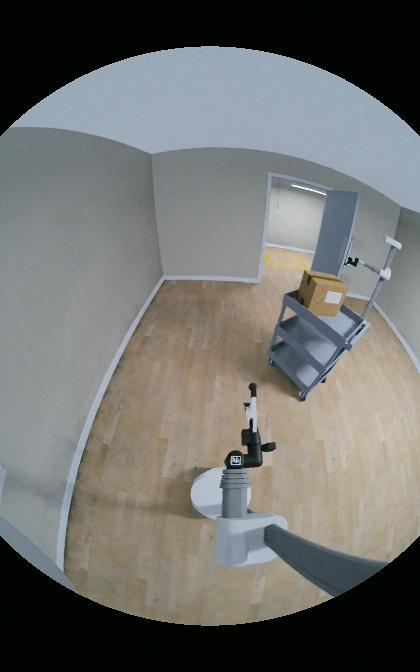

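Request:
move --blocking false --r2 '{"base":{"translate_m":2.0},"pace":"fast"}'

Request:
wait --seconds 8

Request:
move --blocking false --r2 '{"base":{"translate_m":0.64},"pace":"fast"}'

Request:
wait --seconds 4

Request:
move --blocking false --r2 '{"base":{"rotate_rad":-3.14},"pace":"fast"}'

Request:
wait --seconds 4 --cameras '["r2_head_camera","r2_head_left_camera"]'

Scene clock: 864.33 s.
move: r2 moving
r1: as last shown
r1.lidar_m: 0.66 0.50 1.33 1.32 4.67 3.06 1.66 1.37 1.36 1.35 1.13 1.10
r1.motor_effort: lift_m=+21(21) arm_m=+3(4) wheel_0=+21(22) wheel_1=+6(7) wheel_2=+9(9)
r1.servo_current: wrist_yaw_rad=59(72) wrist_pitch_rad=46(46) wrist_roll_rad=46(65) gripper_m=65(65)
r1.contact_limits: translate_m 1
r1.wrist_depth_mm: - - - 165 209 183 - / - - - 175 209 181 165 / - - - 172 211 182 166 / - - 1281 164 213 183 167 / - 1661 1308 168 218 185 167 / - - 183 167 206 185 167 / - 141 176 164 207 182 -
r2.base_odometry: x=+0.456 y=-1.720 heading=-2.076
r2.turned_by_wheels: +0.000
r2.turned_by_imu: +0.001
r2.base_tilt: forward=-0.7 right=+0.1
r2.lidar_m: 3.17 1.74 1.29 1.26 1.30 1.90 2.64 2.76 3.60 3.50 1.08 1.09
r2.base_status: translate_m moving
r2.joint_positions: lift_m=+0.664 arm_m=+0.000 wrist_yaw_rad=+0.002 wrist_pitch_rad=-0.001 wrist_roll_rad=+1.569 gripper_m=+0.135
r2.joint_status: not commanded
r2.measured_speeds: translate_m=+0.187 strafe_m=+0.001 rotate_rad=+0.001 lift_m=+0.000 arm_m=+0.000 wrist_yaw_rad=+0.000 wrist_pitch_rad=+0.000 wrist_roll_rad=+0.000
r2.motor_effort: lift_m=+17(17) arm_m=-7(7) wheel_0=+10(10) wheel_1=+8(9) wheel_2=-14(16)
r2.servo_current: wrist_yaw_rad=46(52) wrist_pitch_rad=39(52) wrist_roll_rad=46(52) gripper_m=52(52)
r2.hand_pose: x=+0.4596 y=-0.0869 z=+0.8426 quat_wxyz=(+0.708, +0.706, +0.000, +0.001) (m; r2's base frame)
r2.wrist_depth_mm: - - - 976 - 1576 - / - - - - - 1708 1160 / - - - - - 1708 1160 / - - - - - 1708 1160 / - - - - - 1576 1182 / - - 216 - - 1430 1182 / - - - - - 1863 1160
pictures: none

Scene clock: 870.17 s.
earlier move: r2 done
r1.base_odometry: x=-2.303 y=+1.113 heading=-0.066
r1.turned_by_wheels: +0.000
r1.turned_by_imu: +0.000
r1.base_tilt: forward=-1.6 right=+1.2
r1.lidar_m: 0.65 0.51 1.33 1.32 4.65 3.02 1.64 1.38 1.34 1.36 1.13 1.08
r1.base_status: not commanded
r1.joint_positions: lift_m=+0.800 arm_m=+0.200 wrist_yaw_rad=+1.381 wrist_pitch_rad=+0.003 wrist_roll_rad=+0.000 gripper_m=-0.034
r1.joint_status: not commanded
r1.measured_speeds: all 0
r1.motor_effort: lift_m=+21(21) arm_m=+4(4) wheel_0=+21(22) wheel_1=+7(7) wheel_2=+9(9)
r1.servo_current: wrist_yaw_rad=65(91) wrist_pitch_rad=46(52) wrist_roll_rad=52(72) gripper_m=65(65)
r1.contact_limits: translate_m 1
r1.hand_pose: x=+0.5112 y=+0.2667 z=+0.9771 quat_wxyz=(+0.771, -0.001, +0.001, +0.637) (m; r1's base frame)
r1.wrist_depth_mm: - - - 165 209 183 - / - - - 174 209 181 166 / - - - 172 211 182 166 / - - 1308 164 213 184 167 / - - 1281 168 218 185 167 / - - 183 167 206 185 168 / - 141 176 164 206 181 -
r2.base_odometry: x=-0.489 y=-3.427 heading=-2.076
r2.turned_by_wheels: +0.000
r2.turned_by_imu: +0.002
r2.base_tilt: forward=-0.6 right=+0.1
r2.lidar_m: 1.22 1.30 1.21 1.15 1.24 1.78 - 0.81 0.83 1.59 1.69 1.26
r2.base_status: done
r2.joint_positions: lift_m=+0.664 arm_m=+0.000 wrist_yaw_rad=+0.002 wrist_pitch_rad=-0.001 wrist_roll_rad=+1.569 gripper_m=+0.135
r2.joint_status: not commanded
r2.measured_speeds: all 0
r2.motor_effort: lift_m=+17(17) arm_m=-7(7) wheel_0=+2(12) wheel_1=+3(9) wheel_2=-2(16)
r2.servo_current: wrist_yaw_rad=39(65) wrist_pitch_rad=39(52) wrist_roll_rad=39(59) gripper_m=52(59)
r2.hand_pose: x=+0.4596 y=-0.0869 z=+0.8426 quat_wxyz=(+0.708, +0.706, +0.000, +0.001) (m; r2's base frame)
r2.wrist_depth_mm: - - - - - - - / - - - - - - 960 / - - - - - - 976 / - - - - - - 991 / - - - - - - 991 / - 187 177 156 187 - 991 / - - - - - - -
wait: 5.83 of 8 s (r2 has come to rest)
pictures: none

Scene clock: 870.67 s.
move: r2 moving
r1: as last shown
r1.lidar_m: 0.65 0.49 1.34 1.33 4.65 3.02 1.65 1.38 1.37 1.36 1.12 1.08
r1.motor_effort: lift_m=+21(21) arm_m=+4(4) wheel_0=+21(22) wheel_1=+6(7) wheel_2=+9(9)
r1.servo_current: wrist_yaw_rad=72(91) wrist_pitch_rad=46(46) wrist_roll_rad=59(59) gripper_m=59(65)
r1.contact_limits: translate_m 1
r1.wrist_depth_mm: - - - 165 208 183 - / - - - 175 209 181 165 / - - - 172 211 182 166 / - - 1308 164 212 183 167 / - - 1281 168 217 184 167 / - - 184 167 205 185 168 / - 141 176 163 208 182 -
r2.base_odometry: x=-0.513 y=-3.470 heading=-2.076
r2.turned_by_wheels: +0.000
r2.turned_by_imu: +0.000
r2.base_tilt: forward=-0.7 right=+0.1
r2.lidar_m: 1.17 1.27 1.21 1.14 1.24 1.75 - 0.84 0.89 1.58 1.72 1.21
r2.base_status: translate_m moving
r2.joint_positions: lift_m=+0.664 arm_m=+0.000 wrist_yaw_rad=+0.002 wrist_pitch_rad=-0.001 wrist_roll_rad=+1.569 gripper_m=+0.135
r2.joint_status: not commanded
r2.measured_speeds: translate_m=+0.187 strafe_m=+0.000 rotate_rad=-0.002 lift_m=+0.000 arm_m=+0.000 wrist_yaw_rad=+0.000 wrist_pitch_rad=+0.000 wrist_roll_rad=+0.000
r2.motor_effort: lift_m=+16(17) arm_m=-7(7) wheel_0=+7(11) wheel_1=+8(9) wheel_2=-15(15)
r2.servo_current: wrist_yaw_rad=52(52) wrist_pitch_rad=39(46) wrist_roll_rad=46(52) gripper_m=52(59)
r2.hand_pose: x=+0.4596 y=-0.0869 z=+0.8426 quat_wxyz=(+0.708, +0.706, +0.000, +0.001) (m; r2's base frame)
r2.wrist_depth_mm: - - - - - - - / - - - - - - - / - - - - - - - / - - - - - - - / - - - - - - 960 / - 188 177 156 187 - 976 / - - - - - - -
pictures: none

Scene clock: 873.10 s.
earlier move: r2 done
r1.base_odometry: x=-2.303 y=+1.113 heading=-0.066
r1.turned_by_wheels: +0.000
r1.turned_by_imu: +0.000
r1.base_tilt: forward=-1.6 right=+1.2
r1.lidar_m: 0.65 0.50 1.35 1.32 4.68 3.03 1.62 1.37 1.37 1.35 1.12 1.06
r1.base_status: not commanded
r1.joint_positions: lift_m=+0.800 arm_m=+0.200 wrist_yaw_rad=+1.381 wrist_pitch_rad=+0.003 wrist_roll_rad=+0.000 gripper_m=-0.034
r1.joint_status: not commanded
r1.measured_speeds: all 0
r1.motor_effort: lift_m=+21(21) arm_m=+4(4) wheel_0=+22(22) wheel_1=+6(7) wheel_2=+9(9)
r1.servo_current: wrist_yaw_rad=65(91) wrist_pitch_rad=46(52) wrist_roll_rad=33(72) gripper_m=59(72)
r1.contact_limits: translate_m 1
r1.hand_pose: x=+0.5112 y=+0.2667 z=+0.9771 quat_wxyz=(+0.771, -0.001, +0.001, +0.637) (m; r1's base frame)
r1.wrist_depth_mm: - - - 165 208 183 - / - - - 174 209 181 165 / - - - 172 211 182 167 / - - 1281 164 213 183 167 / - - 1308 168 218 185 167 / - - 183 167 206 185 168 / - 141 177 165 207 182 -
r2.base_odometry: x=-0.799 y=-3.987 heading=-2.076
r2.turned_by_wheels: +0.000
r2.turned_by_imu: +0.001
r2.base_tilt: forward=-0.7 right=+0.1
r2.lidar_m: 0.58 0.62 0.90 1.14 1.21 1.72 - 1.34 1.64 1.63 0.80 0.60
r2.base_status: done
r2.joint_positions: lift_m=+0.664 arm_m=+0.000 wrist_yaw_rad=+0.002 wrist_pitch_rad=-0.001 wrist_roll_rad=+1.569 gripper_m=+0.135
r2.joint_status: not commanded
r2.measured_speeds: all 0
r2.motor_effort: lift_m=+17(17) arm_m=-7(7) wheel_0=+3(12) wheel_1=+2(10) wheel_2=-2(17)
r2.servo_current: wrist_yaw_rad=52(65) wrist_pitch_rad=39(46) wrist_roll_rad=33(59) gripper_m=59(59)
r2.hand_pose: x=+0.4596 y=-0.0869 z=+0.8426 quat_wxyz=(+0.708, +0.706, +0.000, +0.001) (m; r2's base frame)
r2.wrist_depth_mm: 349 347 347 347 347 347 347 / 353 351 351 351 351 351 351 / 353 355 355 355 355 355 355 / 359 359 359 359 357 359 359 / 362 362 364 366 364 364 362 / 368 366 366 364 364 366 366 / 370 373 370 - 368 370 373
wait: 2.43 of 4 s (r2 has come to rest)
pictures: none

Scene clock: 873.60 s.
move: r2 moving
r1: as last shown
r1.lidar_m: 0.64 0.51 1.33 1.33 4.66 3.03 1.67 1.37 1.37 1.35 1.11 1.06
r1.motor_effort: lift_m=+21(21) arm_m=+4(4) wheel_0=+21(22) wheel_1=+6(7) wheel_2=+9(9)
r1.servo_current: wrist_yaw_rad=65(78) wrist_pitch_rad=46(52) wrist_roll_rad=33(72) gripper_m=65(72)
r1.contact_limits: translate_m 1
r1.wrist_depth_mm: - - - 166 209 183 - / - - - 174 210 181 165 / - - - 172 211 183 166 / - - 1308 164 213 183 166 / - - 1281 168 218 183 167 / - - 184 167 206 185 168 / - 141 176 164 207 182 -
r2.base_odometry: x=-0.799 y=-3.987 heading=-2.404
r2.turned_by_wheels: -0.329
r2.turned_by_imu: -0.319
r2.base_tilt: forward=-0.6 right=+0.1
r2.lidar_m: 0.58 0.58 0.70 1.12 1.13 1.33 2.30 1.36 1.33 1.61 1.64 0.71
r2.base_status: rotate_rad moving
r2.joint_positions: lift_m=+0.664 arm_m=+0.000 wrist_yaw_rad=+0.002 wrist_pitch_rad=-0.001 wrist_roll_rad=+1.569 gripper_m=+0.135
r2.joint_status: not commanded
r2.measured_speeds: translate_m=+0.000 strafe_m=+0.001 rotate_rad=-1.272 lift_m=+0.000 arm_m=+0.000 wrist_yaw_rad=+0.000 wrist_pitch_rad=+0.000 wrist_roll_rad=+0.000
r2.motor_effort: lift_m=+17(17) arm_m=-7(7) wheel_0=+8(14) wheel_1=+11(11) wheel_2=+11(13)
r2.servo_current: wrist_yaw_rad=52(52) wrist_pitch_rad=39(46) wrist_roll_rad=52(52) gripper_m=52(59)
r2.hand_pose: x=+0.4596 y=-0.0869 z=+0.8426 quat_wxyz=(+0.708, +0.706, +0.000, +0.001) (m; r2's base frame)
r2.wrist_depth_mm: 455 455 455 455 455 455 452 / 442 442 439 439 439 439 436 / 427 427 424 424 424 424 421 / 413 415 413 410 410 410 410 / 402 399 399 402 399 397 397 / 389 389 382 387 382 379 387 / 375 375 377 - 375 375 375
pictures: none

Scene clock: 875.60 s.
earlier move: r2 done
r1.base_odometry: x=-2.303 y=+1.113 heading=-0.066
r1.turned_by_wheels: +0.000
r1.turned_by_imu: +0.000
r1.base_tilt: forward=-1.6 right=+1.3
r1.lidar_m: 0.63 0.49 1.33 1.32 4.64 3.03 1.63 1.39 1.36 1.33 1.13 1.08
r1.base_status: not commanded
r1.joint_positions: lift_m=+0.800 arm_m=+0.200 wrist_yaw_rad=+1.381 wrist_pitch_rad=+0.003 wrist_roll_rad=+0.000 gripper_m=-0.034
r1.joint_status: not commanded
r1.measured_speeds: all 0
r1.motor_effort: lift_m=+21(21) arm_m=+4(4) wheel_0=+21(22) wheel_1=+7(7) wheel_2=+9(9)
r1.servo_current: wrist_yaw_rad=65(85) wrist_pitch_rad=39(52) wrist_roll_rad=46(72) gripper_m=59(72)
r1.contact_limits: translate_m 1
r1.hand_pose: x=+0.5112 y=+0.2667 z=+0.9771 quat_wxyz=(+0.771, -0.001, +0.001, +0.637) (m; r1's base frame)
r1.wrist_depth_mm: - - - 165 209 183 - / - - - 174 209 181 165 / - - - 172 211 182 166 / - - 1336 164 212 184 167 / - - 1281 168 218 184 167 / - - 183 167 205 186 168 / - 141 176 164 207 182 -
r2.base_odometry: x=-0.799 y=-3.987 heading=+1.068
r2.turned_by_wheels: -2.811
r2.turned_by_imu: -2.736
r2.base_tilt: forward=-0.7 right=+0.1
r2.lidar_m: 5.22 1.35 1.64 1.63 0.80 0.60 0.59 0.63 0.92 1.14 1.22 1.74
r2.base_status: done
r2.joint_positions: lift_m=+0.664 arm_m=+0.000 wrist_yaw_rad=+0.002 wrist_pitch_rad=-0.001 wrist_roll_rad=+1.569 gripper_m=+0.135
r2.joint_status: not commanded
r2.measured_speeds: all 0
r2.motor_effort: lift_m=+18(18) arm_m=-7(7) wheel_0=+2(14) wheel_1=+3(14) wheel_2=+4(13)
r2.servo_current: wrist_yaw_rad=46(65) wrist_pitch_rad=46(46) wrist_roll_rad=59(59) gripper_m=46(59)
r2.hand_pose: x=+0.4597 y=-0.0869 z=+0.8425 quat_wxyz=(+0.708, +0.706, +0.000, +0.001) (m; r2's base frame)
r2.wrist_depth_mm: - - - - - 1618 1138 / - - - - - 1661 1182 / - - - - - 1661 1182 / - - - - - 1661 1160 / - - - - - 1618 1205 / - - - - - 1430 1205 / - - - - - 1863 1138
wait: 2.00 of 4 s (r2 has come to rest)
pictures: r2_head_camera, r2_head_left_camera
Images, in order (width x height): r2_head_camera 420x560, r2_head_left_camera 420x672.

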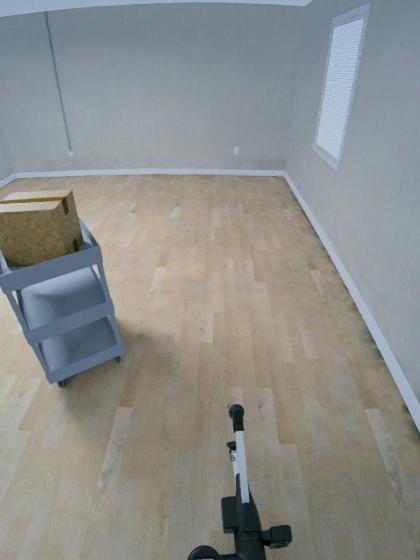

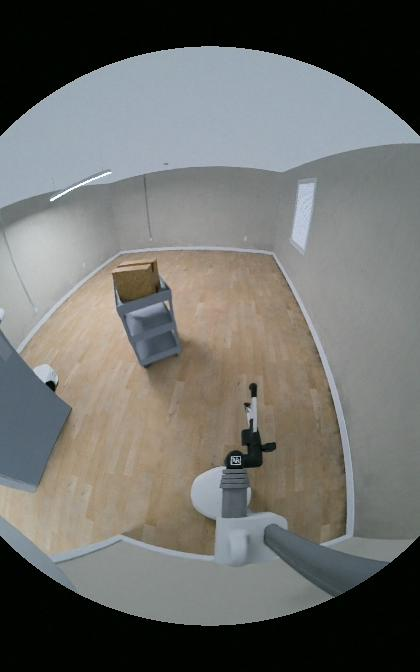

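Request:
move --blocking false --r2 '{"base":{"strafe_m":0.84,"translate_m":0.05}}'

Request:
wait --seconds 5 --cameras '["r2_head_camera","r2_wrist_camera"]'

Scene clock: 885.23 s.
move: r2 moving
r1: as last shown
r1.base_tilt: forward=-1.6 right=+1.2
r1.lidar_m: 0.62 0.50 1.35 1.32 4.63 3.02 1.62 1.38 1.38 1.35 1.11 1.08
r1.motor_effort: lift_m=+21(21) arm_m=+4(4) wheel_0=+21(22) wheel_1=+6(7) wheel_2=+9(9)
r1.servo_current: wrist_yaw_rad=65(91) wrist_pitch_rad=46(52) wrist_roll_rad=52(59) gripper_m=65(65)
r1.contact_limits: translate_m 1
r1.wrist_depth_mm: - - - 165 208 183 - / - - - 174 209 180 166 / - - - 172 211 183 166 / - - 1281 164 212 183 167 / - - 1308 168 218 184 167 / - - 184 167 205 185 168 / - 141 177 164 207 182 -
r2.base_odometry: x=-0.829 y=-3.969 heading=+1.068
r2.turned_by_wheels: +0.000
r2.turned_by_imu: +0.000
r2.base_tilt: forward=-0.7 right=+0.1
r2.lidar_m: 5.22 1.33 1.63 1.59 0.80 0.61 0.58 0.61 0.93 1.16 1.26 1.80
r2.base_status: translate_m moving; strafe_m moving
r2.joint_positions: lift_m=+0.664 arm_m=+0.000 wrist_yaw_rad=+0.002 wrist_pitch_rad=-0.001 wrist_roll_rad=+1.569 gripper_m=+0.135
r2.joint_status: not commanded
r2.measured_speeds: translate_m=+0.007 strafe_m=+0.136 rotate_rad=-0.003 lift_m=+0.000 arm_m=+0.000 wrist_yaw_rad=+0.000 wrist_pitch_rad=+0.000 wrist_roll_rad=+0.000
r2.motor_effort: lift_m=+18(18) arm_m=-7(7) wheel_0=-8(14) wheel_1=+11(11) wheel_2=-5(5)
r2.servo_current: wrist_yaw_rad=46(52) wrist_pitch_rad=39(46) wrist_roll_rad=33(59) gripper_m=52(52)
r2.hand_pose: x=+0.4597 y=-0.0869 z=+0.8425 quat_wxyz=(+0.708, +0.706, +0.000, +0.001) (m; r2's base frame)
r2.wrist_depth_mm: - - - - - 1708 1138 / - - - - - 1661 1182 / - - - - - 1756 1182 / - - - - - 1808 1182 / - - - - - 1576 1182 / - - - - - 1397 1182 / - - - - - 1863 1118
pictures: none

Scene clock: 888.90 s.
earlier move: r2 done
r1.base_odometry: x=-2.303 y=+1.113 heading=-0.066
r1.turned_by_wheels: +0.000
r1.turned_by_imu: +0.000
r1.base_tilt: forward=-1.6 right=+1.2
r1.lidar_m: 0.65 0.50 1.34 1.32 4.65 3.02 1.64 1.39 1.37 1.36 1.13 1.09
r1.base_status: not commanded
r1.joint_positions: lift_m=+0.800 arm_m=+0.200 wrist_yaw_rad=+1.381 wrist_pitch_rad=+0.003 wrist_roll_rad=+0.000 gripper_m=-0.034
r1.joint_status: not commanded
r1.measured_speeds: all 0
r1.motor_effort: lift_m=+21(21) arm_m=+4(4) wheel_0=+22(22) wheel_1=+6(7) wheel_2=+9(9)
r1.servo_current: wrist_yaw_rad=59(91) wrist_pitch_rad=46(52) wrist_roll_rad=65(72) gripper_m=59(72)
r1.contact_limits: translate_m 1
r1.hand_pose: x=+0.5112 y=+0.2667 z=+0.9771 quat_wxyz=(+0.771, -0.001, +0.001, +0.637) (m; r1's base frame)
r1.wrist_depth_mm: - - - 166 208 183 - / - - - 175 209 181 165 / - - - 172 211 182 165 / - - 1281 164 213 183 166 / - - 1281 168 218 183 167 / - - 184 167 206 186 168 / - 141 176 164 206 182 -
r2.base_odometry: x=-1.511 y=-3.539 heading=+1.068
r2.turned_by_wheels: +0.000
r2.turned_by_imu: +0.001
r2.base_tilt: forward=-0.6 right=+0.0
r2.lidar_m: 1.01 3.71 0.77 0.78 0.86 3.60 0.56 0.62 0.91 1.98 2.12 1.28
r2.base_status: done
r2.joint_positions: lift_m=+0.664 arm_m=+0.000 wrist_yaw_rad=+0.002 wrist_pitch_rad=-0.001 wrist_roll_rad=+1.569 gripper_m=+0.135
r2.joint_status: not commanded
r2.measured_speeds: all 0
r2.motor_effort: lift_m=+18(18) arm_m=-7(7) wheel_0=-1(14) wheel_1=+1(13) wheel_2=-6(8)
r2.servo_current: wrist_yaw_rad=52(65) wrist_pitch_rad=39(46) wrist_roll_rad=33(65) gripper_m=52(59)
r2.hand_pose: x=+0.4597 y=-0.0869 z=+0.8425 quat_wxyz=(+0.708, +0.706, +0.000, +0.001) (m; r2's base frame)
r2.wrist_depth_mm: - - - - - 1661 1160 / - - - - - 1661 1118 / - - - - - 1708 991 / - - 991 976 1499 866 866 / - - - - 1464 809 917 / - - - - 1336 1098 1182 / - - - - - 1863 1182
wait: 3.67 of 5 s (r2 has come to rest)
pictures: r2_head_camera, r2_wrist_camera
Images, in order (width x height): r2_head_camera 420x560, r2_wrist_camera 616x392.

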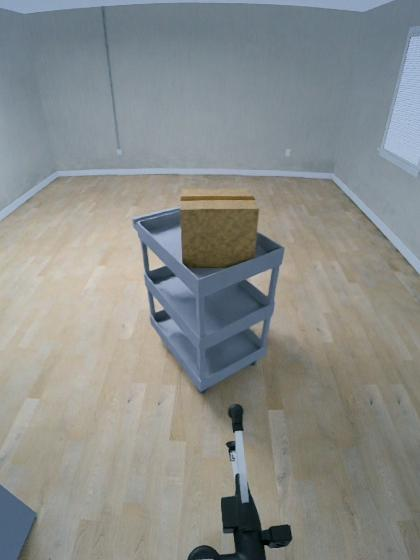

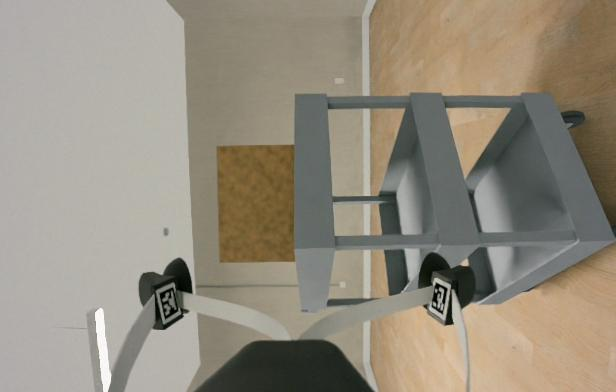

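Request:
move --blocking false --r2 '{"base":{"strafe_m":-0.1,"translate_m":0.4},"joints":{"lift_m":0.652}}'

Request:
wait --seconds 3 --cameras '["r2_head_camera","r2_wrist_camera"]'

Scene clock: 906.40 s.
move: r2 moving
r1: as last shown
r1.lidar_m: 0.63 0.51 1.33 1.32 4.65 2.98 1.64 1.38 1.37 1.37 1.13 1.10
r1.motor_effort: lift_m=+21(21) arm_m=+4(4) wheel_0=+21(22) wheel_1=+6(7) wheel_2=+9(9)
r1.servo_current: wrist_yaw_rad=85(85) wrist_pitch_rad=46(46) wrist_roll_rad=26(72) gripper_m=65(65)
r1.contact_limits: translate_m 1
r1.wrist_depth_mm: - - - 166 208 183 - / - - - 175 210 181 165 / - - - 172 211 182 166 / - - 1308 164 212 183 167 / - - 1281 168 219 184 167 / - - 184 168 206 185 168 / - 141 176 164 208 182 -
r2.base_odometry: x=-1.489 y=-3.515 heading=+1.068
r2.turned_by_wheels: +0.000
r2.turned_by_imu: +0.001
r2.base_tilt: forward=-0.7 right=+0.0
r2.lidar_m: 1.01 3.74 0.81 0.78 0.86 3.63 0.62 0.64 0.96 1.98 2.11 1.26
r2.base_status: translate_m moving; strafe_m moving
r2.joint_positions: lift_m=+0.652 arm_m=+0.000 wrist_yaw_rad=+0.002 wrist_pitch_rad=-0.001 wrist_roll_rad=+1.569 gripper_m=+0.135
r2.joint_status: lift_m moving
r2.measured_speeds: translate_m=+0.122 strafe_m=-0.030 rotate_rad=+0.004 lift_m=+0.000 arm_m=+0.000 wrist_yaw_rad=+0.000 wrist_pitch_rad=+0.000 wrist_roll_rad=+0.000
r2.motor_effort: lift_m=+13(17) arm_m=-7(7) wheel_0=+10(11) wheel_1=+9(9) wheel_2=-13(14)
r2.servo_current: wrist_yaw_rad=39(52) wrist_pitch_rad=39(46) wrist_roll_rad=39(59) gripper_m=52(52)
r2.hand_pose: x=+0.4597 y=-0.0869 z=+0.8308 quat_wxyz=(+0.708, +0.706, +0.000, +0.001) (m; r2's base frame)
r2.wrist_depth_mm: - - - - - 1576 1138 / - - - - - 1618 1078 / - - - - - 1708 960 / - - 946 946 1499 - 854 / - - 960 960 1336 788 866 / - - - 1205 1397 1138 1138 / - - - - - 1808 1138
pictures: none

Scene clock: 908.73 s.
earlier move: r2 done
r1.base_odometry: x=-2.303 y=+1.113 heading=-0.066
r1.turned_by_wheels: +0.000
r1.turned_by_imu: +0.000
r1.base_tilt: forward=-1.6 right=+1.2
r1.lidar_m: 0.63 0.50 1.30 1.31 4.64 3.02 1.65 1.39 1.35 1.35 1.12 1.06
r1.base_status: not commanded
r1.joint_positions: lift_m=+0.800 arm_m=+0.200 wrist_yaw_rad=+1.381 wrist_pitch_rad=+0.003 wrist_roll_rad=+0.000 gripper_m=-0.034
r1.joint_status: not commanded
r1.measured_speeds: all 0
r1.motor_effort: lift_m=+21(21) arm_m=+4(4) wheel_0=+21(22) wheel_1=+7(7) wheel_2=+9(9)
r1.servo_current: wrist_yaw_rad=65(91) wrist_pitch_rad=39(52) wrist_roll_rad=39(72) gripper_m=59(65)
r1.contact_limits: translate_m 1
r1.hand_pose: x=+0.5112 y=+0.2667 z=+0.9771 quat_wxyz=(+0.771, -0.001, +0.001, +0.637) (m; r1's base frame)
r1.wrist_depth_mm: - - - 165 208 183 - / - - - 175 208 181 165 / - - - 172 211 182 165 / - - 1281 164 213 183 167 / - - 1281 168 218 184 167 / - - 183 167 206 185 168 / - 141 176 164 207 181 -
r2.base_odometry: x=-1.230 y=-3.237 heading=+1.068
r2.turned_by_wheels: +0.000
r2.turned_by_imu: +0.001
r2.base_tilt: forward=-0.7 right=+0.1
r2.lidar_m: 0.65 0.95 1.30 0.82 0.92 4.03 0.98 1.05 1.53 1.90 2.02 0.86
r2.base_status: done
r2.joint_positions: lift_m=+0.652 arm_m=+0.000 wrist_yaw_rad=+0.002 wrist_pitch_rad=-0.001 wrist_roll_rad=+1.569 gripper_m=+0.135
r2.joint_status: all done
r2.measured_speeds: all 0
r2.motor_effort: lift_m=+14(17) arm_m=-7(7) wheel_0=+4(11) wheel_1=+4(9) wheel_2=-4(14)
r2.servo_current: wrist_yaw_rad=52(59) wrist_pitch_rad=39(46) wrist_roll_rad=46(59) gripper_m=59(59)
r2.hand_pose: x=+0.4597 y=-0.0869 z=+0.8308 quat_wxyz=(+0.708, +0.706, +0.000, +0.001) (m; r2's base frame)
r2.wrist_depth_mm: - - - - - 1661 1118 / - - - - - 1618 1118 / - - - - - 585 1078 / - - 585 580 - - 530 / - - 591 585 - - 488 / - - 585 158 213 186 452 / - - 591 - 976 427 427
wait: 2.33 of 3 s (r2 has come to rest)
pictures: r2_head_camera, r2_wrist_camera
Images, in order (width x height): r2_head_camera 420x560, r2_wrist_camera 616x392.

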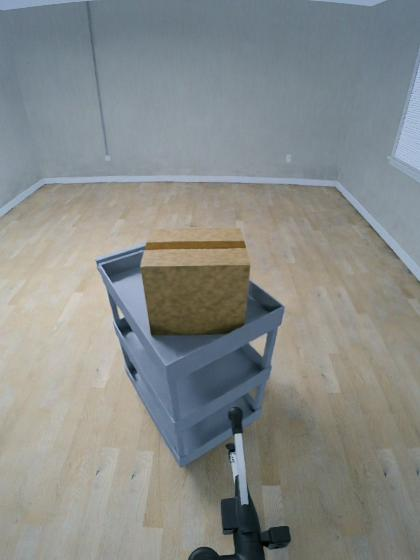

